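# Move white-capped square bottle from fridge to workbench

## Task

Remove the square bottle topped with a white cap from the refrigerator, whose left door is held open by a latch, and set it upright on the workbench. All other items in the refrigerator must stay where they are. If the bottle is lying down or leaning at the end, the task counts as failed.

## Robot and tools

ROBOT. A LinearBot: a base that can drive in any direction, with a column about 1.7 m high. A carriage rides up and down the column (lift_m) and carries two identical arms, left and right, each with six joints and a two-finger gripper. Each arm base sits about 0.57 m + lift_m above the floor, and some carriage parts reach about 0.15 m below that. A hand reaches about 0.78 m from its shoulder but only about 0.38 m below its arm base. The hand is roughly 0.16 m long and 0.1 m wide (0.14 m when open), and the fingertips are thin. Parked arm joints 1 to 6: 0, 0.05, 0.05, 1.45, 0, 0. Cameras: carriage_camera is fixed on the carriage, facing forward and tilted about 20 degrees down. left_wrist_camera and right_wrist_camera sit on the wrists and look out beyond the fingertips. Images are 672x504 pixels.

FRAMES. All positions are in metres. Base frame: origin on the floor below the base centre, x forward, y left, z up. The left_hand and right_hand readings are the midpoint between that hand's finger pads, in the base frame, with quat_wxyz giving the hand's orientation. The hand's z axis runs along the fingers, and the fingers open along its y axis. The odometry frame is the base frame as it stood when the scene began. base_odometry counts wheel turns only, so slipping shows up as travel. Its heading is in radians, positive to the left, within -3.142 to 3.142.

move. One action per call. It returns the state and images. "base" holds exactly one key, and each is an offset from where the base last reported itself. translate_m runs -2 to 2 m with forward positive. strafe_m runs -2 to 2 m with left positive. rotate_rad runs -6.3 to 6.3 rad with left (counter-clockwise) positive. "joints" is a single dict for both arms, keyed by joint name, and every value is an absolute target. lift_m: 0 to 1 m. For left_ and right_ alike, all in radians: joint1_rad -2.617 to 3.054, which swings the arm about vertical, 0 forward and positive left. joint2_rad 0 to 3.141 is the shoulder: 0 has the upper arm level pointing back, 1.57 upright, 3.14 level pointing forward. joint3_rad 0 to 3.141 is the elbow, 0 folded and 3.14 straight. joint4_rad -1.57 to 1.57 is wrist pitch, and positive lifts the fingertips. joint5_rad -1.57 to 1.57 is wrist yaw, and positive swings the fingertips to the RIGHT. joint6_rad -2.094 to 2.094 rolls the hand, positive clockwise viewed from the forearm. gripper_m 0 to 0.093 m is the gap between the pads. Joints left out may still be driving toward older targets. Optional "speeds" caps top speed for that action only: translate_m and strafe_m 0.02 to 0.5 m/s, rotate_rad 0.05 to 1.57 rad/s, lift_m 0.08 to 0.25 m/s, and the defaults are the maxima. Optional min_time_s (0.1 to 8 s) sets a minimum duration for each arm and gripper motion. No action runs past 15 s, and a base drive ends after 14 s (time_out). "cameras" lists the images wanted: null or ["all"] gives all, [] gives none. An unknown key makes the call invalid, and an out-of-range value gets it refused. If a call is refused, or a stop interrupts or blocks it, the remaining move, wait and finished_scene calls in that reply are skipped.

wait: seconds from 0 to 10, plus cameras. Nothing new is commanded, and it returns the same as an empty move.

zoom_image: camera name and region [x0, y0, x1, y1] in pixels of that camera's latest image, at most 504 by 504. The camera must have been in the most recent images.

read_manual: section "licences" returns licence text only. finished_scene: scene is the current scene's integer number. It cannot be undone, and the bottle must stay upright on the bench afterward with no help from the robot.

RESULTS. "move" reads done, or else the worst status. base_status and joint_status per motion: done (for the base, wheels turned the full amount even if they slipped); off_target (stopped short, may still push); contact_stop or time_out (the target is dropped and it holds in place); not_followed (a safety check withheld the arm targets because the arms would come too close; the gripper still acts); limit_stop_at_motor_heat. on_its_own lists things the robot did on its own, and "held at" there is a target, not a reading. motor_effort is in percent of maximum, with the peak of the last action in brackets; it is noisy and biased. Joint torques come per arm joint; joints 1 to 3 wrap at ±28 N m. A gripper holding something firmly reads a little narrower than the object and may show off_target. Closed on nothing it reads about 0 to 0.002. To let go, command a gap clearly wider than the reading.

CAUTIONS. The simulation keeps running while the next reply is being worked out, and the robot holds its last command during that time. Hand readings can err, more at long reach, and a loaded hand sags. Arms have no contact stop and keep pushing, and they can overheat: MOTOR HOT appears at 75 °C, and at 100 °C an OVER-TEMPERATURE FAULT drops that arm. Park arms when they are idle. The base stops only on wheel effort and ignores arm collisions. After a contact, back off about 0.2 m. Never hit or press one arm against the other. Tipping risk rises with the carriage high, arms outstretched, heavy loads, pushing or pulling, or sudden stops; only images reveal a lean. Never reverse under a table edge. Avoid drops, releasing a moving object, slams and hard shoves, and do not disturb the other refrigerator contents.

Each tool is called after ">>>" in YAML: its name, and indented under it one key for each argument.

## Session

>>> move:
  cameras: ["carriage_camera"]

>>> move:
  base: {"rotate_rad": 1.57}
  cameras: ["carriage_camera"]

>>> move:
  base: {"rotate_rad": 1.57}
  cameras: ["carriage_camera"]

>>> move:
  base: {"rotate_rad": 1.57}
  cameras: ["carriage_camera"]

Scene clock: 0.00 s.
Joint torques (N m): no reading
base_odometry: x=+0.000 y=+0.000 heading=+0.000
base_status: not commanded
joint_positions: lift_m=+0.300 left_joint1_rad=-0.007 left_joint2_rad=+0.050 left_joint3_rad=+0.032 left_joint4_rad=+1.420 left_joint5_rad=+0.044 left_joint6_rad=+0.030 left_gripper_m=+0.09396 right_joint1_rad=+0.008 right_joint2_rad=+0.053 right_joint3_rad=+0.060 right_joint4_rad=+1.485 right_joint5_rad=+0.002 right_joint6_rad=-0.014 right_gripper_m=+0.09396
joint_status: not commanded
motor_effort: lift_m=+24 drive_wheels=-1
left_hand: x=+0.2762 y=+0.2938 z=+1.2770 quat_wxyz=(+0.996, +0.024, +0.083, +0.010) (m; base frame)
right_hand: x=+0.2532 y=-0.3019 z=+1.2865 quat_wxyz=(+0.999, +0.001, +0.040, -0.003) (m; base frame)
pictures: carriage_camera
camera_calibration:
carriage_camera: T_world_to_cam=[[0.0454457, -0.998547, 0.0289474, -0.039313], [-0.353787, -0.0431872, -0.934329, 1.22887], [0.934221, 0.03222, -0.355235, 0.336645], [0, 0, 0, 1]] pos_world=[0.122044, 0.00296896, 1.2689]

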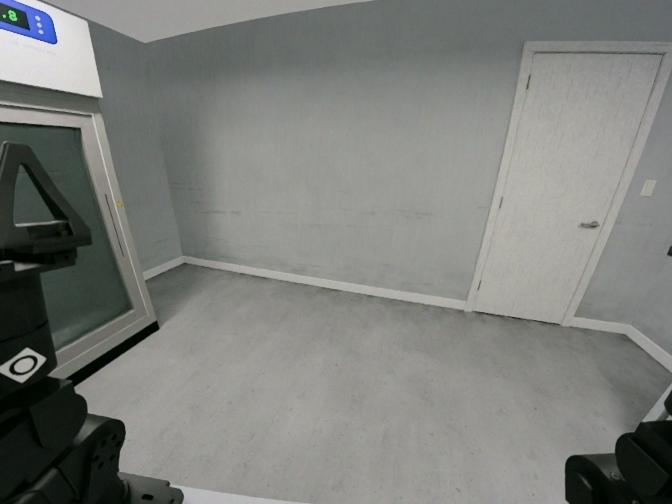

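Scene clock: 3.10 s.
Joint torques (N m): left_arm=[0.34 3.71 4.97 0.03 -0.06 0] | right_arm=[0.05 3.33 6.05 -0.3 -0.02 -0.16]
move: done
base_odometry: x=+0.000 y=+0.000 heading=+1.570
base_status: done
joint_positions: lift_m=+0.300 left_joint1_rad=-0.007 left_joint2_rad=+0.050 left_joint3_rad=+0.032 left_joint4_rad=+1.419 left_joint5_rad=+0.044 left_joint6_rad=+0.030 left_gripper_m=+0.09397 right_joint1_rad=+0.008 right_joint2_rad=+0.053 right_joint3_rad=+0.060 right_joint4_rad=+1.484 right_joint5_rad=+0.002 right_joint6_rad=-0.014 right_gripper_m=+0.09397
joint_status: not commanded
motor_effort: lift_m=+24(24) drive_wheels=+6(13)
left_hand: x=+0.2765 y=+0.2938 z=+1.2769 quat_wxyz=(+0.996, +0.024, +0.084, +0.010) (m; base frame)
right_hand: x=+0.2535 y=-0.3019 z=+1.2865 quat_wxyz=(+0.999, +0.001, +0.040, -0.003) (m; base frame)
pictures: carriage_camera
camera_calibration:
carriage_camera: T_world_to_cam=[[0.0454457, -0.998547, 0.0289474, -0.039313], [-0.353787, -0.0431872, -0.934329, 1.22887], [0.934221, 0.03222, -0.355235, 0.336645], [0, 0, 0, 1]] pos_world=[0.122044, 0.00296896, 1.2689]

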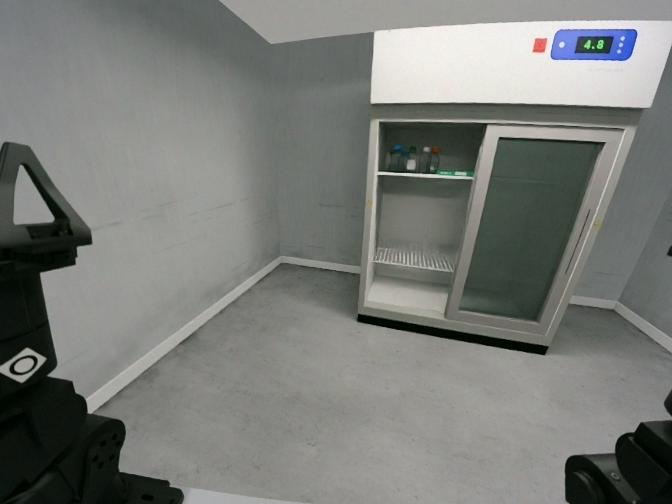

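Scene clock: 6.20 s.
Joint torques (N m): left_arm=[0.31 3.75 5.01 0.03 -0.06 -0.01] | right_arm=[0.06 3.36 6.05 -0.29 -0.02 -0.16]
move: done
base_odometry: x=+0.000 y=+0.000 heading=+3.139
base_status: done
joint_positions: lift_m=+0.300 left_joint1_rad=-0.007 left_joint2_rad=+0.050 left_joint3_rad=+0.032 left_joint4_rad=+1.419 left_joint5_rad=+0.044 left_joint6_rad=+0.030 left_gripper_m=+0.09398 right_joint1_rad=+0.008 right_joint2_rad=+0.053 right_joint3_rad=+0.060 right_joint4_rad=+1.483 right_joint5_rad=+0.002 right_joint6_rad=-0.014 right_gripper_m=+0.09398
joint_status: not commanded
motor_effort: lift_m=+24(24) drive_wheels=+7(13)
left_hand: x=+0.2766 y=+0.2938 z=+1.2769 quat_wxyz=(+0.996, +0.024, +0.084, +0.010) (m; base frame)
right_hand: x=+0.2536 y=-0.3019 z=+1.2865 quat_wxyz=(+0.999, +0.001, +0.040, -0.003) (m; base frame)
pictures: carriage_camera
camera_calibration:
carriage_camera: T_world_to_cam=[[0.0454457, -0.998547, 0.0289474, -0.039313], [-0.353787, -0.0431872, -0.934329, 1.22887], [0.934221, 0.03222, -0.355235, 0.336645], [0, 0, 0, 1]] pos_world=[0.122044, 0.00296896, 1.2689]

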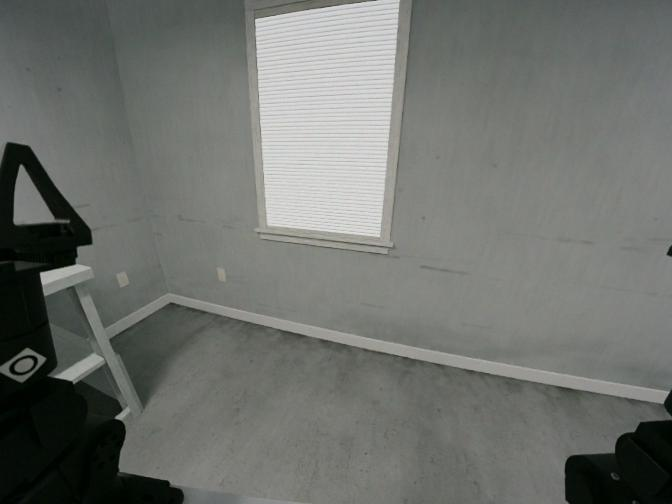

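Scene clock: 9.30 s.
Joint torques (N m): left_arm=[0.34 3.71 4.98 0.04 -0.06 0] | right_arm=[0.05 3.33 6.05 -0.29 -0.02 -0.15]
move: done
base_odometry: x=+0.000 y=+0.000 heading=-1.574
base_status: done
joint_positions: lift_m=+0.300 left_joint1_rad=-0.007 left_joint2_rad=+0.050 left_joint3_rad=+0.032 left_joint4_rad=+1.419 left_joint5_rad=+0.044 left_joint6_rad=+0.030 left_gripper_m=+0.09398 right_joint1_rad=+0.008 right_joint2_rad=+0.053 right_joint3_rad=+0.060 right_joint4_rad=+1.483 right_joint5_rad=+0.002 right_joint6_rad=-0.014 right_gripper_m=+0.09398
joint_status: not commanded
motor_effort: lift_m=+24(24) drive_wheels=+5(13)
left_hand: x=+0.2766 y=+0.2938 z=+1.2769 quat_wxyz=(+0.996, +0.024, +0.084, +0.010) (m; base frame)
right_hand: x=+0.2537 y=-0.3019 z=+1.2865 quat_wxyz=(+0.999, +0.001, +0.041, -0.003) (m; base frame)
pictures: carriage_camera
camera_calibration:
carriage_camera: T_world_to_cam=[[0.0454457, -0.998547, 0.0289474, -0.039313], [-0.353787, -0.0431872, -0.934329, 1.22887], [0.934221, 0.03222, -0.355235, 0.336645], [0, 0, 0, 1]] pos_world=[0.122044, 0.00296896, 1.2689]

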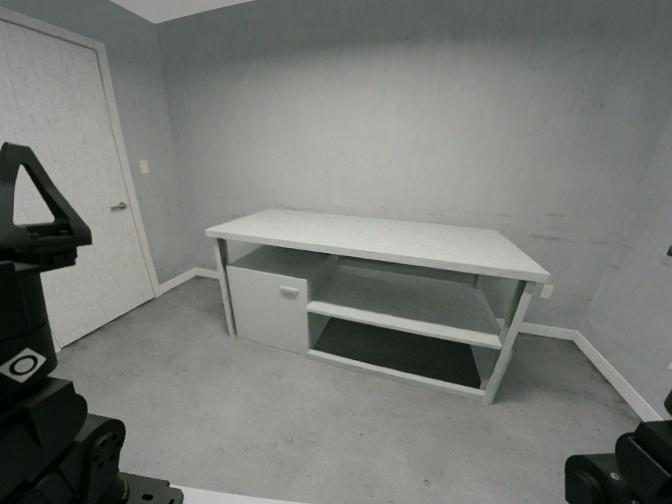

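>>> move:
  base: {"rotate_rad": 2.924}
  joints: {"lift_m": 0.5}
  cameras: []

>>> move:
  base: {"translate_m": 0.84}
  speeds: {"translate_m": 0.35}
  cameras: []

>>> move:
  base: {"strafe_m": -0.4}
  joints: {"left_joint1_rad": 0.0, "left_joint2_rad": 1.2, "left_joint3_rad": 0.6, "left_joint4_rad": 1.1, "left_joint5_rad": 0.0, "left_joint6_rad": 0.0, "left_gripper_m": 0.07}
  min_time_s: 2.0
  cameras: ["carriage_camera", "left_wrist_camera"]

Scene clock: 92.63 s.
Joint torques (N m): left_arm=[0.32 3.71 5 0.07 -0.06 0] | right_arm=[0.06 3.33 6.05 -0.27 -0.02 -0.16]
move: done
base_odometry: x=+0.000 y=+0.000 heading=+1.350
base_status: done
joint_positions: lift_m=+0.500 left_joint1_rad=-0.007 left_joint2_rad=+0.050 left_joint3_rad=+0.032 left_joint4_rad=+1.417 left_joint5_rad=+0.044 left_joint6_rad=+0.030 left_gripper_m=+0.09400 right_joint1_rad=+0.008 right_joint2_rad=+0.053 right_joint3_rad=+0.060 right_joint4_rad=+1.481 right_joint5_rad=+0.002 right_joint6_rad=-0.014 right_gripper_m=+0.09400
joint_status: all done
motor_effort: lift_m=+26(32) drive_wheels=+3(14)
left_hand: x=+0.2770 y=+0.2938 z=+1.4766 quat_wxyz=(+0.996, +0.024, +0.085, +0.010) (m; base frame)
right_hand: x=+0.2541 y=-0.3019 z=+1.4863 quat_wxyz=(+0.999, +0.001, +0.041, -0.003) (m; base frame)
pictures: none
No camera images: "cameras" was empty.

Scene clock: 96.80 s.
Joint torques (N m): left_arm=[0.32 3.71 4.98 0.03 -0.07 0] | right_arm=[0.06 3.37 6.01 -0.29 -0.02 -0.16]
move: done
base_odometry: x=+0.183 y=+0.820 heading=+1.350
base_status: done
joint_positions: lift_m=+0.500 left_joint1_rad=-0.007 left_joint2_rad=+0.050 left_joint3_rad=+0.032 left_joint4_rad=+1.417 left_joint5_rad=+0.044 left_joint6_rad=+0.030 left_gripper_m=+0.09400 right_joint1_rad=+0.008 right_joint2_rad=+0.053 right_joint3_rad=+0.060 right_joint4_rad=+1.483 right_joint5_rad=+0.002 right_joint6_rad=-0.014 right_gripper_m=+0.09400
joint_status: not commanded
motor_effort: lift_m=+26(26) drive_wheels=-7(17)
left_hand: x=+0.2769 y=+0.2938 z=+1.4766 quat_wxyz=(+0.996, +0.024, +0.085, +0.010) (m; base frame)
right_hand: x=+0.2537 y=-0.3019 z=+1.4863 quat_wxyz=(+0.999, +0.001, +0.041, -0.003) (m; base frame)
pictures: none
No camera images: "cameras" was empty.

Scene clock: 99.70 s.
Joint torques (N m): left_arm=[0.83 -3.44 8.14 1.74 -0.13 -0.12] | right_arm=[0.05 3.34 6.05 -0.29 -0.01 -0.15]
move: done
base_odometry: x=+0.574 y=+0.732 heading=+1.351
base_status: done
joint_positions: lift_m=+0.500 left_joint1_rad=-0.005 left_joint2_rad=+1.194 left_joint3_rad=+0.571 left_joint4_rad=+1.109 left_joint5_rad=+0.009 left_joint6_rad=+0.012 left_gripper_m=+0.07014 right_joint1_rad=+0.009 right_joint2_rad=+0.053 right_joint3_rad=+0.060 right_joint4_rad=+1.483 right_joint5_rad=+0.002 right_joint6_rad=-0.014 right_gripper_m=+0.09400
joint_status: all done
motor_effort: lift_m=+26(26) drive_wheels=-3(11)
left_hand: x=+0.6071 y=+0.2983 z=+1.4316 quat_wxyz=(+0.856, +0.008, +0.516, +0.000) (m; base frame)
right_hand: x=+0.2537 y=-0.3019 z=+1.4863 quat_wxyz=(+0.999, +0.001, +0.041, -0.003) (m; base frame)
pictures: carriage_camera, left_wrist_camera
camera_calibration:
carriage_camera: T_world_to_cam=[[0.0454457, -0.998547, 0.0289474, -0.0450973], [-0.353787, -0.0431872, -0.934329, 1.41557], [0.934221, 0.03222, -0.355235, 0.407629], [0, 0, 0, 1]] pos_world=[0.122044, 0.00296896, 1.46872]
left_wrist_camera: T_world_to_cam=[[-0.0178667, -0.999703, 0.016578, 0.28402], [-0.166066, -0.0133832, -0.986024, 1.51577], [0.985953, -0.02037, -0.165777, -0.231865], [0, 0, 0, 1]] pos_world=[0.485401, 0.299498, 1.45144]

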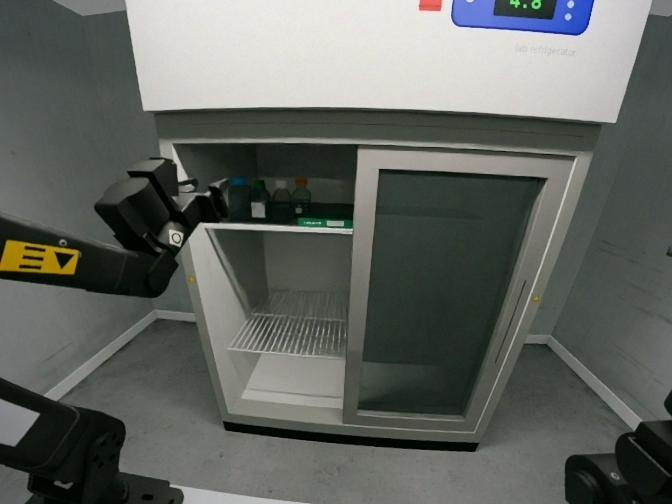

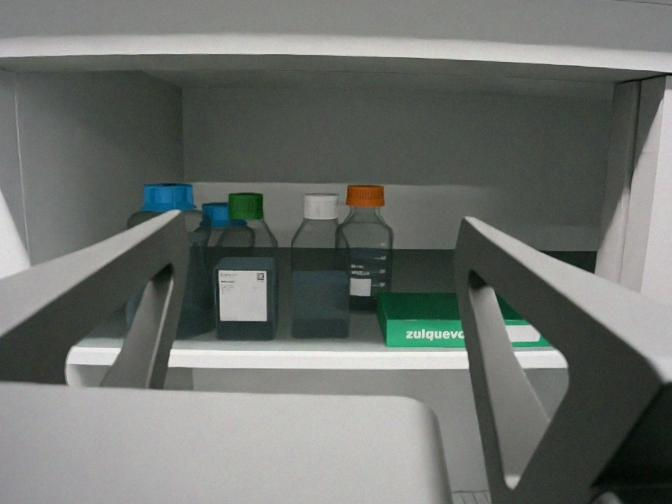

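>>> move:
  base: {"translate_m": 0.385}
  joints: {"lift_m": 0.575, "left_joint4_rad": 0.62}
  speeds: {"translate_m": 0.15}
  min_time_s: 1.0
  cameras: ["carriage_camera", "left_wrist_camera"]

Scene clock: 153.20 s.
Joint torques (N m): left_arm=[0.8 -3.99 7.46 2.2 -0.12 -0.11] | right_arm=[0.02 3.36 6.05 -0.28 -0.02 -0.15]
move: done
base_odometry: x=+0.658 y=+1.108 heading=+1.350
base_status: done
joint_positions: lift_m=+0.575 left_joint1_rad=-0.005 left_joint2_rad=+1.195 left_joint3_rad=+0.584 left_joint4_rad=+0.627 left_joint5_rad=+0.007 left_joint6_rad=+0.011 left_gripper_m=+0.07014 right_joint1_rad=+0.009 right_joint2_rad=+0.053 right_joint3_rad=+0.060 right_joint4_rad=+1.483 right_joint5_rad=+0.002 right_joint6_rad=-0.014 right_gripper_m=+0.09400
joint_status: all done
motor_effort: lift_m=+25(31) drive_wheels=+4(11)
left_hand: x=+0.6369 y=+0.2983 z=+1.3987 quat_wxyz=(+0.713, +0.008, +0.701, -0.001) (m; base frame)
right_hand: x=+0.2536 y=-0.3019 z=+1.5613 quat_wxyz=(+0.999, +0.001, +0.040, -0.003) (m; base frame)
pictures: carriage_camera, left_wrist_camera
camera_calibration:
carriage_camera: T_world_to_cam=[[0.0454457, -0.998547, 0.0289474, -0.0472688], [-0.353787, -0.0431872, -0.934329, 1.48566], [0.934221, 0.03222, -0.355235, 0.434276], [0, 0, 0, 1]] pos_world=[0.122044, 0.00296896, 1.54373]
left_wrist_camera: T_world_to_cam=[[-0.00786505, -0.999751, 0.0208756, 0.272771], [-0.594284, -0.0121163, -0.804164, 1.50622], [0.804217, -0.0187308, -0.594041, 0.447574], [0, 0, 0, 1]] pos_world=[0.537323, 0.299336, 1.47143]

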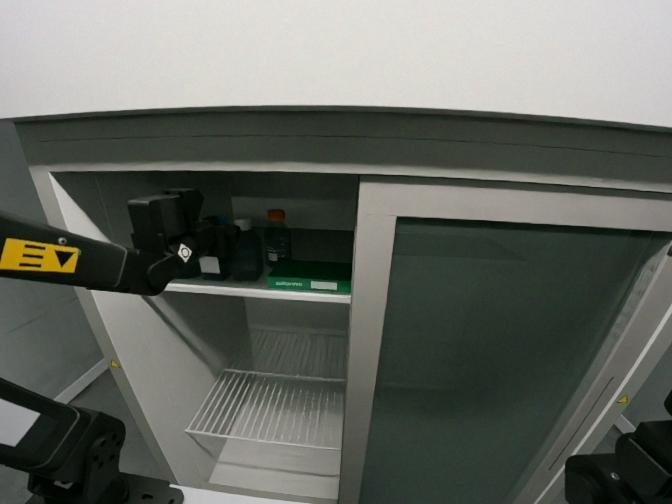

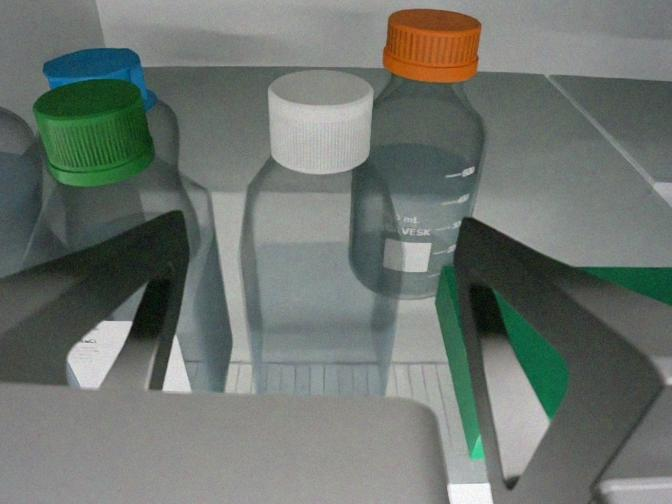

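>>> move:
  base: {"translate_m": 0.093}
  joints: {"lift_m": 0.5645}
  speeds: {"translate_m": 0.08}
  cameras: ["carriage_camera", "left_wrist_camera"]

Scene clock: 188.83 s.
Joint torques (N m): left_arm=[0.83 -4.31 7.45 2.29 -0.11 -0.11] | right_arm=[0.02 3.32 6 -0.31 -0.01 -0.16]
move: done
base_odometry: x=+0.679 y=+1.199 heading=+1.350
base_status: done
joint_positions: lift_m=+0.565 left_joint1_rad=-0.005 left_joint2_rad=+1.198 left_joint3_rad=+0.584 left_joint4_rad=+0.620 left_joint5_rad=+0.007 left_joint6_rad=+0.011 left_gripper_m=+0.07014 right_joint1_rad=+0.009 right_joint2_rad=+0.053 right_joint3_rad=+0.060 right_joint4_rad=+1.484 right_joint5_rad=+0.002 right_joint6_rad=-0.014 right_gripper_m=+0.09400
joint_status: all done
motor_effort: lift_m=+21(22) drive_wheels=+2(14)
left_hand: x=+0.6374 y=+0.2983 z=+1.3857 quat_wxyz=(+0.709, +0.008, +0.705, -0.001) (m; base frame)
right_hand: x=+0.2533 y=-0.3019 z=+1.5514 quat_wxyz=(+0.999, +0.001, +0.040, -0.003) (m; base frame)
pictures: carriage_camera, left_wrist_camera
camera_calibration:
carriage_camera: T_world_to_cam=[[0.0454457, -0.998547, 0.0289474, -0.0469802], [-0.353787, -0.0431872, -0.934329, 1.47634], [0.934221, 0.03222, -0.355235, 0.430735], [0, 0, 0, 1]] pos_world=[0.122044, 0.00296896, 1.53376]
left_wrist_camera: T_world_to_cam=[[-0.00764991, -0.999752, 0.020901, 0.27287], [-0.602535, -0.0120727, -0.798001, 1.49283], [0.798056, -0.0186982, -0.602293, 0.454851], [0, 0, 0, 1]] pos_world=[0.538575, 0.299329, 1.45953]

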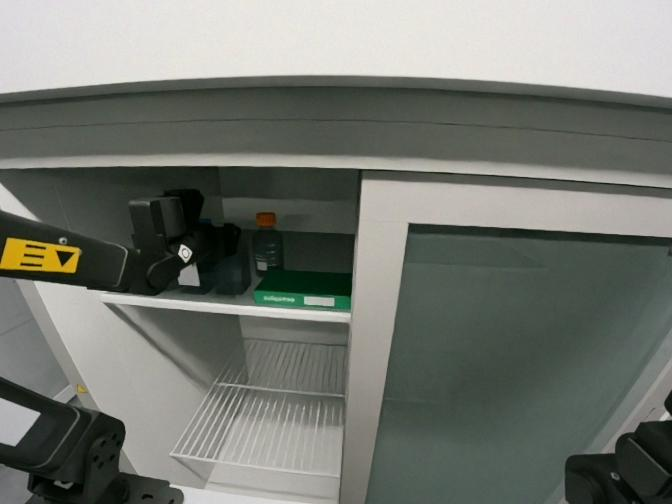

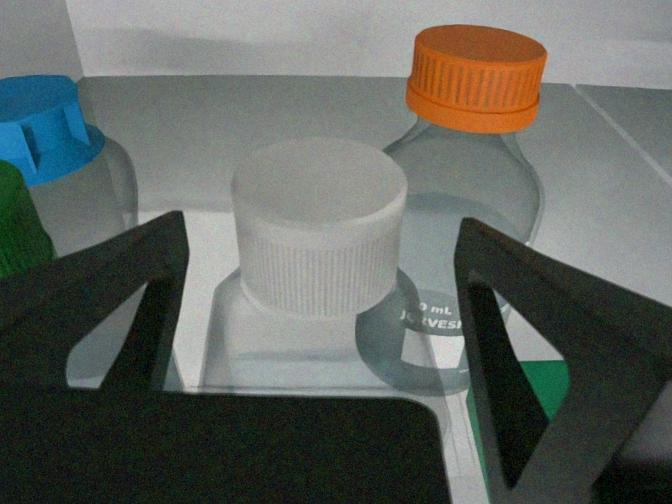

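>>> move:
  base: {"translate_m": 0.01}
  speeds: {"translate_m": 0.05}
  cameras: ["left_wrist_camera"]

Scene clock: 228.63 s.
Joint torques (N m): left_arm=[0.81 -4.27 7.46 2.28 -0.11 -0.11] | right_arm=[0.02 3.37 6.04 -0.29 -0.02 -0.15]
move: done
base_odometry: x=+0.681 y=+1.209 heading=+1.350
base_status: done
joint_positions: lift_m=+0.565 left_joint1_rad=-0.005 left_joint2_rad=+1.198 left_joint3_rad=+0.584 left_joint4_rad=+0.620 left_joint5_rad=+0.007 left_joint6_rad=+0.011 left_gripper_m=+0.07014 right_joint1_rad=+0.009 right_joint2_rad=+0.053 right_joint3_rad=+0.060 right_joint4_rad=+1.483 right_joint5_rad=+0.002 right_joint6_rad=-0.014 right_gripper_m=+0.09400
joint_status: not commanded
motor_effort: lift_m=+21(21) drive_wheels=-4(12)
left_hand: x=+0.6374 y=+0.2983 z=+1.3857 quat_wxyz=(+0.709, +0.008, +0.705, -0.001) (m; base frame)
right_hand: x=+0.2536 y=-0.3019 z=+1.5514 quat_wxyz=(+0.999, +0.001, +0.040, -0.003) (m; base frame)
pictures: left_wrist_camera
camera_calibration:
left_wrist_camera: T_world_to_cam=[[-0.00764991, -0.999752, 0.020901, 0.27287], [-0.602535, -0.0120727, -0.798001, 1.49283], [0.798056, -0.0186982, -0.602293, 0.454851], [0, 0, 0, 1]] pos_world=[0.538575, 0.299329, 1.45953]

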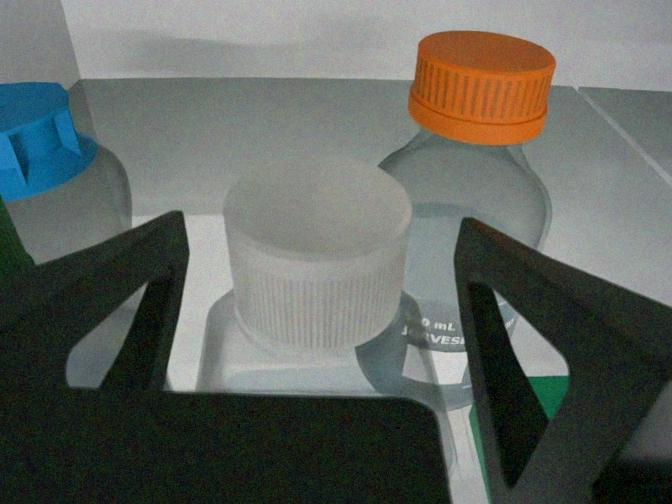

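>>> move:
  joints: {"left_gripper_m": 0.046}
  min_time_s: 1.5
  cameras: ["left_wrist_camera"]

>>> move:
  joints: {"left_gripper_m": 0.034}
  min_time_s: 1.5
  cameras: ["left_wrist_camera"]

Scene clock: 241.37 s.
Joint torques (N m): left_arm=[0.8 -4.22 7.46 2.27 -0.11 -0.11] | right_arm=[0.01 3.34 6.05 -0.29 -0.02 -0.15]
move: done
base_odometry: x=+0.681 y=+1.209 heading=+1.350
base_status: not commanded
joint_positions: lift_m=+0.565 left_joint1_rad=-0.005 left_joint2_rad=+1.198 left_joint3_rad=+0.584 left_joint4_rad=+0.620 left_joint5_rad=+0.007 left_joint6_rad=+0.011 left_gripper_m=+0.04614 right_joint1_rad=+0.009 right_joint2_rad=+0.053 right_joint3_rad=+0.060 right_joint4_rad=+1.483 right_joint5_rad=+0.002 right_joint6_rad=-0.014 right_gripper_m=+0.09400
joint_status: all done
motor_effort: lift_m=+21(21) drive_wheels=-4(5)
left_hand: x=+0.6374 y=+0.2983 z=+1.3857 quat_wxyz=(+0.709, +0.008, +0.705, -0.001) (m; base frame)
right_hand: x=+0.2536 y=-0.3019 z=+1.5514 quat_wxyz=(+0.999, +0.001, +0.040, -0.003) (m; base frame)
pictures: left_wrist_camera
camera_calibration:
left_wrist_camera: T_world_to_cam=[[-0.00765194, -0.999744, 0.0212824, 0.27234], [-0.602539, -0.0123758, -0.797994, 1.49291], [0.798053, -0.0189297, -0.60229, 0.454917], [0, 0, 0, 1]] pos_world=[0.538575, 0.299358, 1.45953]

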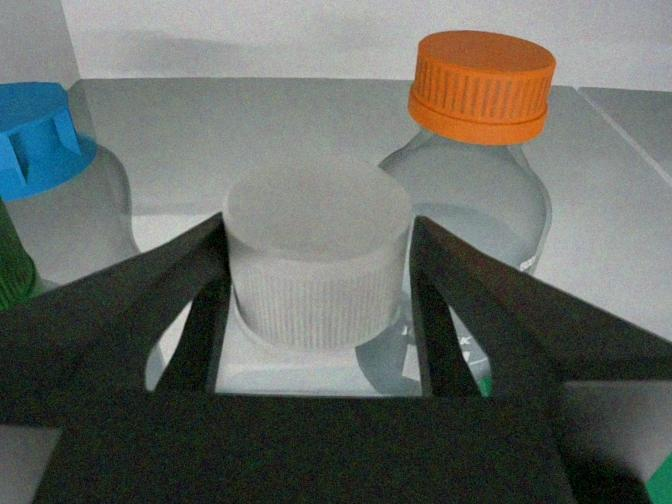

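Scene clock: 243.17 s.
Joint torques (N m): left_arm=[0.79 -4.23 7.47 2.27 -0.09 -0.1] | right_arm=[0.02 3.34 6.06 -0.29 -0.02 -0.16]
move: off_target
base_odometry: x=+0.681 y=+1.209 heading=+1.350
base_status: not commanded
joint_positions: lift_m=+0.565 left_joint1_rad=-0.005 left_joint2_rad=+1.198 left_joint3_rad=+0.584 left_joint4_rad=+0.620 left_joint5_rad=+0.005 left_joint6_rad=+0.010 left_gripper_m=+0.04123 right_joint1_rad=+0.009 right_joint2_rad=+0.053 right_joint3_rad=+0.060 right_joint4_rad=+1.483 right_joint5_rad=+0.002 right_joint6_rad=-0.014 right_gripper_m=+0.09400
joint_status: left_gripper_m off_target (ended at +0.04125, target +0.03400)
motor_effort: lift_m=+21(21) drive_wheels=-2(7)
left_hand: x=+0.6374 y=+0.2987 z=+1.3857 quat_wxyz=(+0.709, +0.007, +0.705, +0.000) (m; base frame)
right_hand: x=+0.2536 y=-0.3019 z=+1.5514 quat_wxyz=(+0.999, +0.001, +0.040, -0.003) (m; base frame)
pictures: left_wrist_camera
camera_calibration:
left_wrist_camera: T_world_to_cam=[[-0.00536982, -0.999734, 0.0224393, 0.269673], [-0.602519, -0.0146744, -0.79797, 1.49356], [0.798087, -0.017805, -0.602279, 0.454549], [0, 0, 0, 1]] pos_world=[0.538578, 0.299611, 1.45953]

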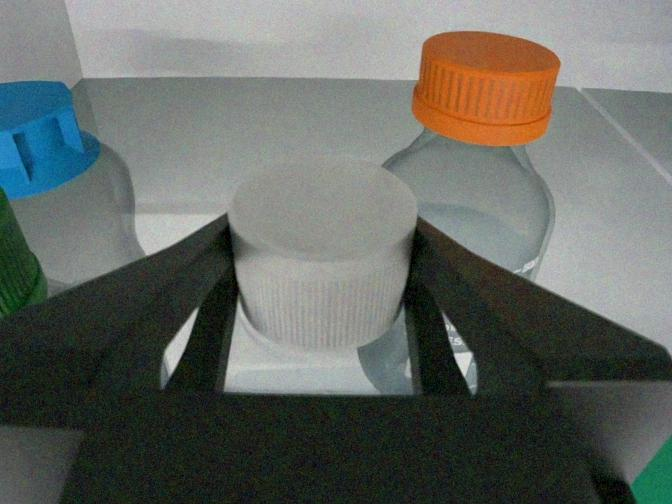

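Gripped. Lift.

>>> move:
  joints: {"lift_m": 0.595, "left_joint4_rad": 0.69}
  speeds: {"lift_m": 0.08}
  min_time_s: 0.8
  cameras: ["left_wrist_camera", "carriage_camera"]

Scene clock: 252.00 s.
Joint torques (N m): left_arm=[0.8 -5.59 7.5 3.53 -0.09 -0.1] | right_arm=[0.01 3.34 6.04 -0.28 -0.02 -0.16]
move: off_target
base_odometry: x=+0.681 y=+1.209 heading=+1.350
base_status: not commanded
joint_positions: lift_m=+0.595 left_joint1_rad=-0.005 left_joint2_rad=+1.213 left_joint3_rad=+0.584 left_joint4_rad=+0.582 left_joint5_rad=+0.005 left_joint6_rad=+0.010 left_gripper_m=+0.04123 right_joint1_rad=+0.009 right_joint2_rad=+0.053 right_joint3_rad=+0.060 right_joint4_rad=+1.483 right_joint5_rad=+0.002 right_joint6_rad=-0.014 right_gripper_m=+0.09400
joint_status: left_joint4_rad off_target (ended at +0.582, target +0.690); the others done
motor_effort: lift_m=+26(32) drive_wheels=-2(4)
left_hand: x=+0.6394 y=+0.2987 z=+1.4005 quat_wxyz=(+0.690, +0.007, +0.724, +0.000) (m; base frame)
right_hand: x=+0.2536 y=-0.3019 z=+1.5813 quat_wxyz=(+0.999, +0.001, +0.040, -0.003) (m; base frame)
pictures: carriage_camera, left_wrist_camera
camera_calibration:
carriage_camera: T_world_to_cam=[[0.0454457, -0.998547, 0.0289474, -0.0478464], [-0.353787, -0.0431872, -0.934329, 1.5043], [0.934221, 0.03222, -0.355235, 0.441364], [0, 0, 0, 1]] pos_world=[0.122044, 0.00296896, 1.56369]
left_wrist_camera: T_world_to_cam=[[-0.00418043, -0.99974, 0.0224121, 0.268621], [-0.643964, -0.0144552, -0.764919, 1.48672], [0.765044, -0.0176303, -0.643736, 0.54093], [0, 0, 0, 1]] pos_world=[0.544684, 0.299579, 1.47942]

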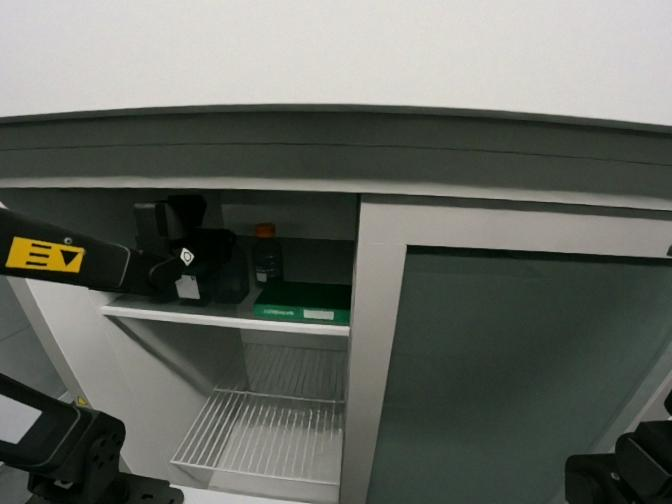

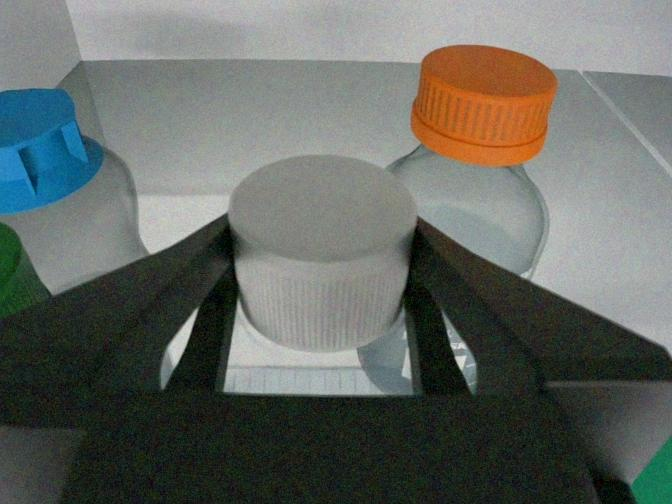

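>>> move:
  joints: {"lift_m": 0.603, "left_joint4_rad": 0.70}
  speeds: {"lift_m": 0.08}
  min_time_s: 0.4
  cameras: []

>>> move:
  base: {"translate_m": -0.12}
  speeds: {"translate_m": 0.08}
  cameras: ["left_wrist_camera", "carriage_camera"]

Scene clock: 259.80 s.
Joint torques (N m): left_arm=[0.81 -5.97 7.43 3.47 -0.09 -0.1] | right_arm=[0.01 3.37 6.01 -0.27 -0.02 -0.16]
move: off_target
base_odometry: x=+0.681 y=+1.209 heading=+1.350
base_status: not commanded
joint_positions: lift_m=+0.603 left_joint1_rad=-0.005 left_joint2_rad=+1.217 left_joint3_rad=+0.584 left_joint4_rad=+0.597 left_joint5_rad=+0.005 left_joint6_rad=+0.010 left_gripper_m=+0.04123 right_joint1_rad=+0.009 right_joint2_rad=+0.053 right_joint3_rad=+0.060 right_joint4_rad=+1.483 right_joint5_rad=+0.002 right_joint6_rad=-0.014 right_gripper_m=+0.09400
joint_status: left_joint4_rad off_target (ended at +0.597, target +0.700); the others done
motor_effort: lift_m=+26(32) drive_wheels=+3(5)
left_hand: x=+0.6401 y=+0.2987 z=+1.4108 quat_wxyz=(+0.694, +0.007, +0.720, +0.000) (m; base frame)
right_hand: x=+0.2536 y=-0.3019 z=+1.5892 quat_wxyz=(+0.999, +0.001, +0.040, -0.003) (m; base frame)
pictures: none
No camera images: "cameras" was empty.

Scene clock: 261.90 s.
Joint torques (N m): left_arm=[0.8 -5.94 7.47 3.47 -0.09 -0.1] | right_arm=[0.01 3.3 5.98 -0.29 -0.02 -0.16]
move: done
base_odometry: x=+0.655 y=+1.092 heading=+1.350
base_status: done
joint_positions: lift_m=+0.603 left_joint1_rad=-0.005 left_joint2_rad=+1.217 left_joint3_rad=+0.584 left_joint4_rad=+0.597 left_joint5_rad=+0.005 left_joint6_rad=+0.010 left_gripper_m=+0.04123 right_joint1_rad=+0.009 right_joint2_rad=+0.053 right_joint3_rad=+0.060 right_joint4_rad=+1.484 right_joint5_rad=+0.002 right_joint6_rad=-0.014 right_gripper_m=+0.09400
joint_status: not commanded
motor_effort: lift_m=+26(26) drive_wheels=-3(12)
left_hand: x=+0.6401 y=+0.2987 z=+1.4108 quat_wxyz=(+0.694, +0.007, +0.720, +0.000) (m; base frame)
right_hand: x=+0.2535 y=-0.3019 z=+1.5892 quat_wxyz=(+0.999, +0.001, +0.040, -0.003) (m; base frame)
pictures: carriage_camera, left_wrist_camera
camera_calibration:
carriage_camera: T_world_to_cam=[[0.0454457, -0.998547, 0.0289474, -0.0480766], [-0.353787, -0.0431872, -0.934329, 1.51173], [0.934221, 0.03222, -0.355235, 0.44419], [0, 0, 0, 1]] pos_world=[0.122044, 0.00296896, 1.57164]
left_wrist_camera: T_world_to_cam=[[-0.00443698, -0.999739, 0.0224233, 0.268538], [-0.635168, -0.0145017, -0.772238, 1.49971], [0.772361, -0.017669, -0.634938, 0.529977], [0, 0, 0, 1]] pos_world=[0.544424, 0.29958, 1.48861]

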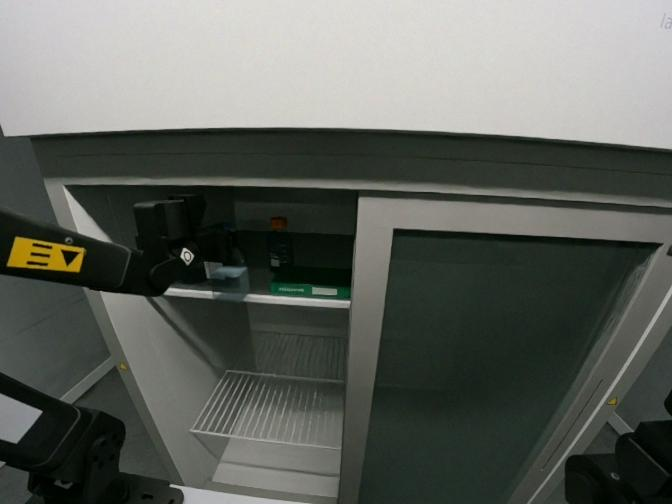

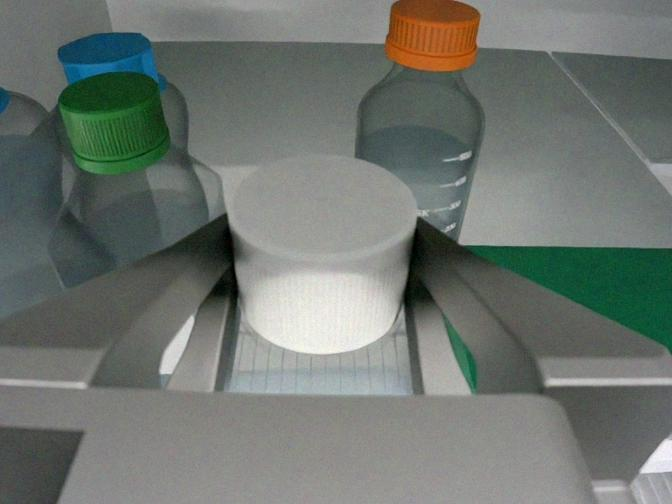

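>>> move:
  base: {"translate_m": -0.27}
  speeds: {"translate_m": 0.2}
  cameras: []

>>> move:
  joints: {"left_joint2_rad": 0.8, "left_joint3_rad": 0.1, "left_joint4_rad": 0.82}
  min_time_s: 2.5
  cameras: ["carriage_camera"]

Scene clock: 271.00 s.
Joint torques (N m): left_arm=[0.8 -5.98 7.45 3.47 -0.09 -0.1] | right_arm=[0.01 3.37 6.06 -0.26 -0.02 -0.16]
move: done
base_odometry: x=+0.596 y=+0.828 heading=+1.350
base_status: done
joint_positions: lift_m=+0.603 left_joint1_rad=-0.005 left_joint2_rad=+1.217 left_joint3_rad=+0.584 left_joint4_rad=+0.597 left_joint5_rad=+0.005 left_joint6_rad=+0.010 left_gripper_m=+0.04123 right_joint1_rad=+0.009 right_joint2_rad=+0.053 right_joint3_rad=+0.060 right_joint4_rad=+1.483 right_joint5_rad=+0.002 right_joint6_rad=-0.014 right_gripper_m=+0.09400
joint_status: not commanded
motor_effort: lift_m=+26(26) drive_wheels=-1(10)
left_hand: x=+0.6401 y=+0.2987 z=+1.4109 quat_wxyz=(+0.694, +0.007, +0.720, +0.000) (m; base frame)
right_hand: x=+0.2537 y=-0.3019 z=+1.5892 quat_wxyz=(+0.999, +0.001, +0.041, -0.003) (m; base frame)
pictures: none
No camera images: "cameras" was empty.

Scene clock: 273.80 s.
Joint torques (N m): left_arm=[0.79 -3.38 6.56 3.53 -0.08 -0.1] | right_arm=[0.02 3.33 6.05 -0.28 -0.02 -0.16]
move: off_target
base_odometry: x=+0.596 y=+0.828 heading=+1.350
base_status: not commanded
joint_positions: lift_m=+0.603 left_joint1_rad=-0.005 left_joint2_rad=+0.828 left_joint3_rad=+0.092 left_joint4_rad=+0.711 left_joint5_rad=+0.005 left_joint6_rad=+0.010 left_gripper_m=+0.04123 right_joint1_rad=+0.009 right_joint2_rad=+0.053 right_joint3_rad=+0.060 right_joint4_rad=+1.483 right_joint5_rad=+0.002 right_joint6_rad=-0.014 right_gripper_m=+0.09400
joint_status: left_joint4_rad off_target (ended at +0.711, target +0.820); the others done
motor_effort: lift_m=+26(26) drive_wheels=-2(5)
left_hand: x=+0.5420 y=+0.2992 z=+1.3371 quat_wxyz=(+0.698, +0.007, +0.716, +0.000) (m; base frame)
right_hand: x=+0.2537 y=-0.3019 z=+1.5892 quat_wxyz=(+0.999, +0.001, +0.041, -0.003) (m; base frame)
pictures: carriage_camera
camera_calibration:
carriage_camera: T_world_to_cam=[[0.0454457, -0.998547, 0.0289474, -0.0480766], [-0.353787, -0.0431872, -0.934329, 1.51173], [0.934221, 0.03222, -0.355235, 0.44419], [0, 0, 0, 1]] pos_world=[0.122044, 0.00296896, 1.57164]

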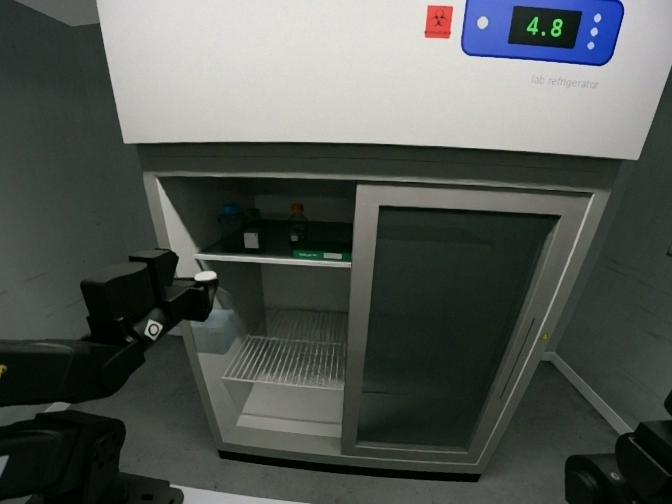

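>>> move:
  base: {"rotate_rad": 3.1416}
  joints: {"lift_m": 0.4}
  speeds: {"rotate_rad": 0.75}
  cameras: ["carriage_camera"]

Scene clock: 298.87 s.
Joint torques (N m): left_arm=[0.61 -3.04 7.16 3.5 -0.02 -0.07] | right_arm=[0.01 3.36 6.06 -0.29 -0.02 -0.16]
move: done
base_odometry: x=+0.596 y=+0.828 heading=-1.792
base_status: done
joint_positions: lift_m=+0.400 left_joint1_rad=-0.003 left_joint2_rad=+0.824 left_joint3_rad=+0.083 left_joint4_rad=+0.714 left_joint5_rad=-0.002 left_joint6_rad=+0.008 left_gripper_m=+0.04123 right_joint1_rad=+0.009 right_joint2_rad=+0.053 right_joint3_rad=+0.060 right_joint4_rad=+1.483 right_joint5_rad=+0.002 right_joint6_rad=-0.014 right_gripper_m=+0.09401
joint_status: all done
motor_effort: lift_m=+22(23) drive_wheels=+4(13)
left_hand: x=+0.5406 y=+0.3011 z=+1.1321 quat_wxyz=(+0.698, +0.003, +0.717, +0.002) (m; base frame)
right_hand: x=+0.2537 y=-0.3019 z=+1.3867 quat_wxyz=(+0.999, +0.001, +0.041, -0.003) (m; base frame)
pictures: carriage_camera
camera_calibration:
carriage_camera: T_world_to_cam=[[0.0454457, -0.998547, 0.0289474, -0.0422144], [-0.353787, -0.0431872, -0.934329, 1.32252], [0.934221, 0.03222, -0.355235, 0.37225], [0, 0, 0, 1]] pos_world=[0.122044, 0.00296896, 1.36913]

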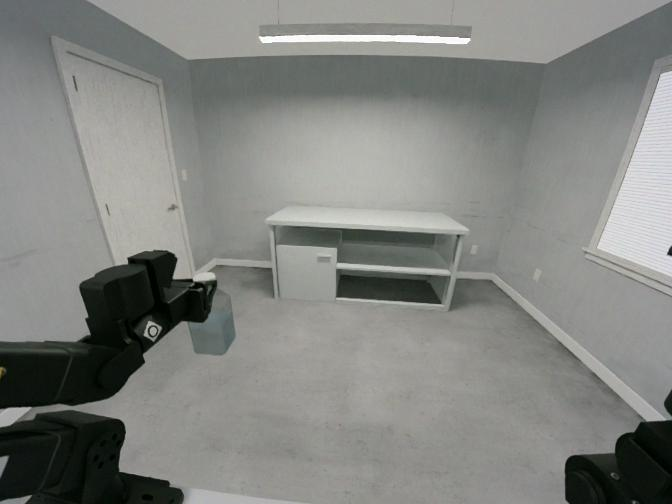

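>>> move:
  base: {"rotate_rad": -0.045}
  joints: {"lift_m": 0.35}
  cameras: []

>>> move:
  base: {"translate_m": 1.38}
  speeds: {"translate_m": 0.4}
  cameras: ["carriage_camera"]

Scene clock: 330.30 s.
Joint torques (N m): left_arm=[0.62 -2.78 7.21 3.49 -0.04 -0.07] | right_arm=[-0.03 3.36 6.05 -0.31 -0.01 -0.16]
move: done
base_odometry: x=+0.596 y=+0.828 heading=-1.837
base_status: done
joint_positions: lift_m=+0.350 left_joint1_rad=-0.003 left_joint2_rad=+0.821 left_joint3_rad=+0.083 left_joint4_rad=+0.713 left_joint5_rad=+0.000 left_joint6_rad=+0.007 left_gripper_m=+0.04123 right_joint1_rad=+0.009 right_joint2_rad=+0.053 right_joint3_rad=+0.060 right_joint4_rad=+1.484 right_joint5_rad=+0.002 right_joint6_rad=-0.014 right_gripper_m=+0.09401
joint_status: all done
motor_effort: lift_m=+22(23) drive_wheels=-5(6)
left_hand: x=+0.5404 y=+0.3008 z=+1.0828 quat_wxyz=(+0.698, +0.004, +0.716, +0.002) (m; base frame)
right_hand: x=+0.2533 y=-0.3019 z=+1.3368 quat_wxyz=(+0.999, +0.001, +0.040, -0.003) (m; base frame)
pictures: none
No camera images: "cameras" was empty.

Scene clock: 335.63 s.
Joint torques (N m): left_arm=[0.57 -2.81 7.24 3.51 -0.03 -0.08] | right_arm=[0.01 3.4 6.08 -0.3 -0.02 -0.16]
move: done
base_odometry: x=+0.234 y=-0.504 heading=-1.836
base_status: done
joint_positions: lift_m=+0.350 left_joint1_rad=-0.003 left_joint2_rad=+0.821 left_joint3_rad=+0.083 left_joint4_rad=+0.714 left_joint5_rad=+0.000 left_joint6_rad=+0.007 left_gripper_m=+0.04123 right_joint1_rad=+0.009 right_joint2_rad=+0.053 right_joint3_rad=+0.060 right_joint4_rad=+1.484 right_joint5_rad=+0.002 right_joint6_rad=-0.014 right_gripper_m=+0.09401
joint_status: not commanded
motor_effort: lift_m=+22(22) drive_wheels=-7(18)
left_hand: x=+0.5404 y=+0.3008 z=+1.0830 quat_wxyz=(+0.699, +0.004, +0.716, +0.002) (m; base frame)
right_hand: x=+0.2533 y=-0.3019 z=+1.3368 quat_wxyz=(+0.999, +0.001, +0.040, -0.003) (m; base frame)
pictures: carriage_camera
camera_calibration:
carriage_camera: T_world_to_cam=[[0.0454457, -0.998547, 0.0289474, -0.0407689], [-0.353787, -0.0431872, -0.934329, 1.27586], [0.934221, 0.03222, -0.355235, 0.354511], [0, 0, 0, 1]] pos_world=[0.122044, 0.00296896, 1.31919]

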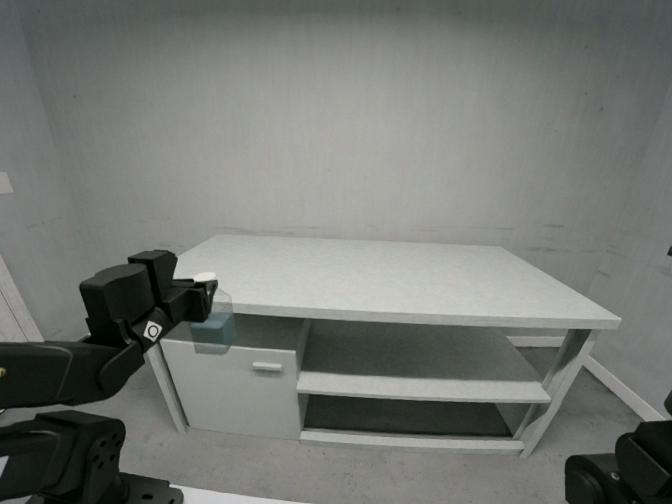

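>>> move:
  base: {"translate_m": 0.365}
  joints: {"lift_m": 0.33}
  speeds: {"translate_m": 0.25}
  cameras: ["carriage_camera"]

>>> zoom_image:
  camera: "carriage_camera"
  region: [150, 250, 300, 390]

Scene clock: 365.97 s.
Joint torques (N m): left_arm=[0.59 -2.62 7.16 3.49 -0.03 -0.08] | right_arm=[0.01 3.37 6.05 -0.31 -0.02 -0.16]
move: done
MOTOR HOT: joint 4 (wrist pitch) of the left arm reports 79 °C; the controller stops that arm at 100 °C. To cool a motor, set the load down, stop pushing, or move to a pose that needs little force.
base_odometry: x=+0.139 y=-0.856 heading=-1.835
base_status: done
joint_positions: lift_m=+0.330 left_joint1_rad=-0.003 left_joint2_rad=+0.819 left_joint3_rad=+0.083 left_joint4_rad=+0.715 left_joint5_rad=+0.000 left_joint6_rad=+0.007 left_gripper_m=+0.04123 right_joint1_rad=+0.009 right_joint2_rad=+0.053 right_joint3_rad=+0.060 right_joint4_rad=+1.485 right_joint5_rad=+0.002 right_joint6_rad=-0.014 right_gripper_m=+0.09401
joint_status: all done
motor_effort: lift_m=+22(23) drive_wheels=-5(18)
left_hand: x=+0.5403 y=+0.3008 z=+1.0639 quat_wxyz=(+0.700, +0.004, +0.714, +0.002) (m; base frame)
right_hand: x=+0.2532 y=-0.3019 z=+1.3168 quat_wxyz=(+0.999, +0.001, +0.040, -0.003) (m; base frame)
pictures: carriage_camera
camera_calibration:
carriage_camera: T_world_to_cam=[[0.0454457, -0.998547, 0.0289474, -0.0401896], [-0.353787, -0.0431872, -0.934329, 1.25716], [0.934221, 0.03222, -0.355235, 0.347402], [0, 0, 0, 1]] pos_world=[0.122044, 0.00296896, 1.29918]

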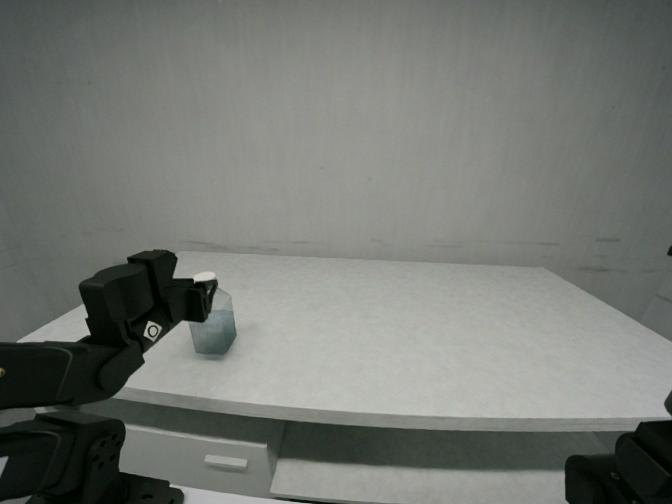

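Scaled by 3.360 from the camera's 672x504 image, which has a finer 960x720 frame.

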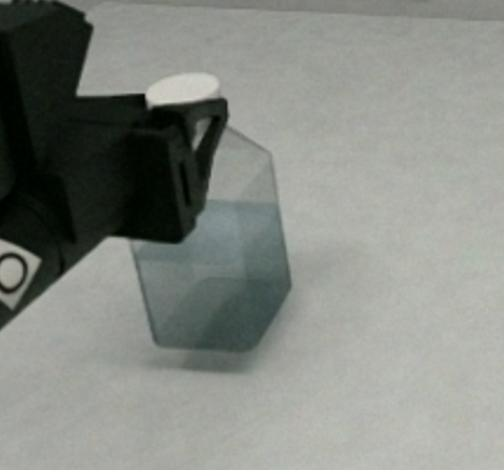

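>>> move:
  joints: {"lift_m": 0.308}
  speeds: {"lift_m": 0.08}
  cameras: ["carriage_camera"]

>>> zoom_image:
  camera: "carriage_camera"
  region: [150, 250, 300, 390]

Scene clock: 374.10 s.
Joint torques (N m): left_arm=[0.59 -2.65 7.38 3.47 -0.03 -0.07] | right_arm=[0.01 3.29 6.05 -0.31 -0.02 -0.16]
move: done
MOTOR HOT: still on. Joint 4 (wrist pitch) of the left arm reports 80 °C.
base_odometry: x=+0.139 y=-0.856 heading=-1.835
base_status: not commanded
joint_positions: lift_m=+0.308 left_joint1_rad=-0.003 left_joint2_rad=+0.819 left_joint3_rad=+0.083 left_joint4_rad=+0.718 left_joint5_rad=+0.000 left_joint6_rad=+0.007 left_gripper_m=+0.04123 right_joint1_rad=+0.009 right_joint2_rad=+0.053 right_joint3_rad=+0.060 right_joint4_rad=+1.485 right_joint5_rad=+0.002 right_joint6_rad=-0.014 right_gripper_m=+0.09401
joint_status: all done
motor_effort: lift_m=+22(22) drive_wheels=-7(8)
left_hand: x=+0.5403 y=+0.3008 z=+1.0425 quat_wxyz=(+0.701, +0.004, +0.713, +0.002) (m; base frame)
right_hand: x=+0.2532 y=-0.3019 z=+1.2948 quat_wxyz=(+0.999, +0.001, +0.040, -0.003) (m; base frame)
pictures: carriage_camera
camera_calibration:
carriage_camera: T_world_to_cam=[[0.0454457, -0.998547, 0.0289474, -0.0395526], [-0.353787, -0.0431872, -0.934329, 1.23661], [0.934221, 0.03222, -0.355235, 0.339585], [0, 0, 0, 1]] pos_world=[0.122044, 0.00296896, 1.27717]

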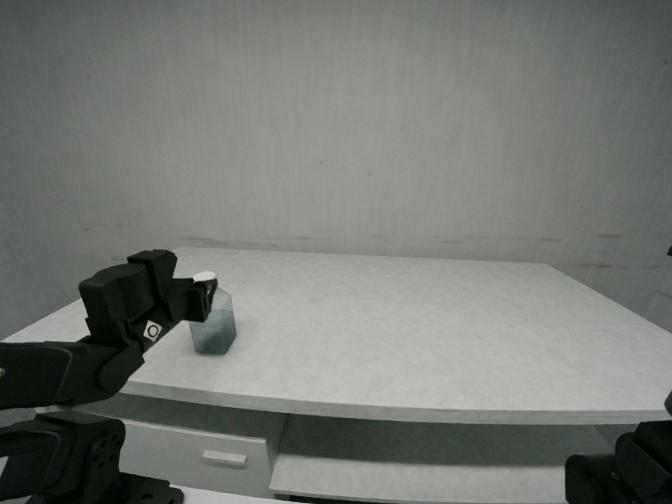

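Scaled by 3.360 from the camera's 672x504 image, which has a finer 960x720 frame.

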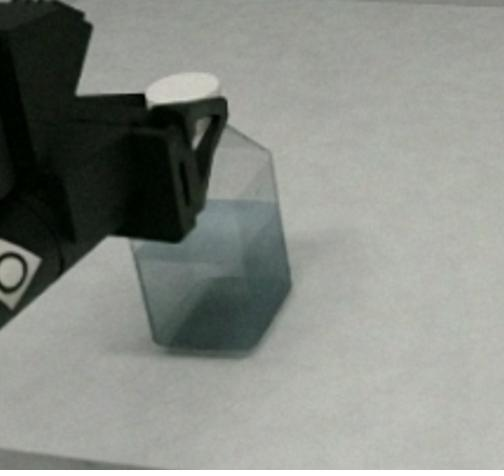

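>>> move:
  joints: {"lift_m": 0.301}
  speeds: {"lift_m": 0.08}
  cameras: ["carriage_camera"]

>>> zoom_image:
  camera: "carriage_camera"
  region: [150, 250, 300, 390]

Scene clock: 380.17 s.
Joint torques (N m): left_arm=[0.61 -2.65 7.17 3.46 -0.03 -0.08] | right_arm=[-0.01 3.34 6.09 -0.3 -0.02 -0.16]
move: done
MOTOR HOT: still on. Joint 4 (wrist pitch) of the left arm reports 80 °C.
base_odometry: x=+0.139 y=-0.856 heading=-1.835
base_status: not commanded
joint_positions: lift_m=+0.301 left_joint1_rad=-0.003 left_joint2_rad=+0.819 left_joint3_rad=+0.083 left_joint4_rad=+0.718 left_joint5_rad=+0.000 left_joint6_rad=+0.007 left_gripper_m=+0.04123 right_joint1_rad=+0.009 right_joint2_rad=+0.053 right_joint3_rad=+0.060 right_joint4_rad=+1.484 right_joint5_rad=+0.002 right_joint6_rad=-0.014 right_gripper_m=+0.09401
joint_status: all done
motor_effort: lift_m=+22(22) drive_wheels=-8(8)
left_hand: x=+0.5403 y=+0.3008 z=+1.0356 quat_wxyz=(+0.701, +0.004, +0.713, +0.002) (m; base frame)
right_hand: x=+0.2533 y=-0.3019 z=+1.2878 quat_wxyz=(+0.999, +0.001, +0.040, -0.003) (m; base frame)
pictures: carriage_camera
camera_calibration:
carriage_camera: T_world_to_cam=[[0.0454457, -0.998547, 0.0289474, -0.0393507], [-0.353787, -0.0431872, -0.934329, 1.23009], [0.934221, 0.03222, -0.355235, 0.337107], [0, 0, 0, 1]] pos_world=[0.122044, 0.00296896, 1.2702]

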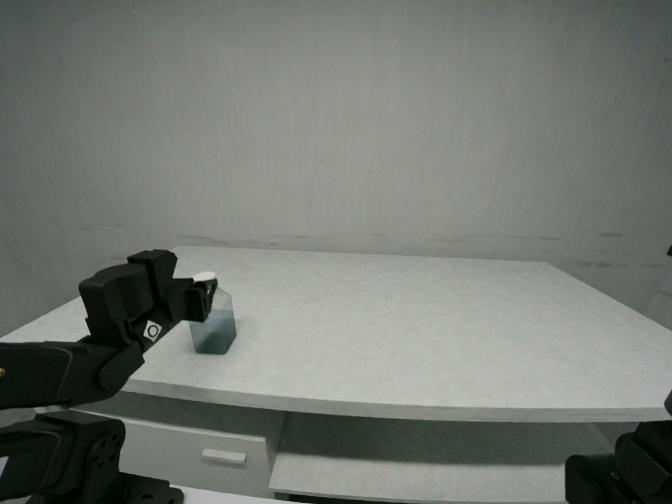

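Scaled by 3.360 from the camera's 672x504 image, which has a finer 960x720 frame.

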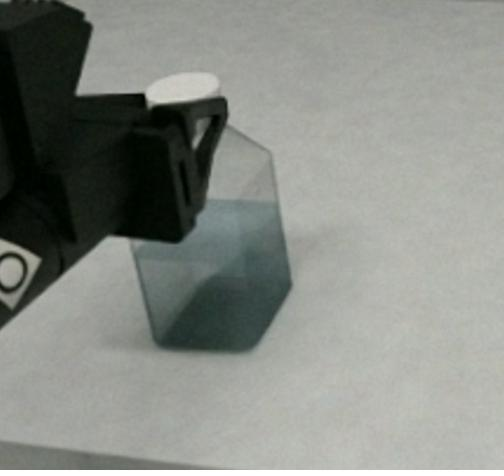

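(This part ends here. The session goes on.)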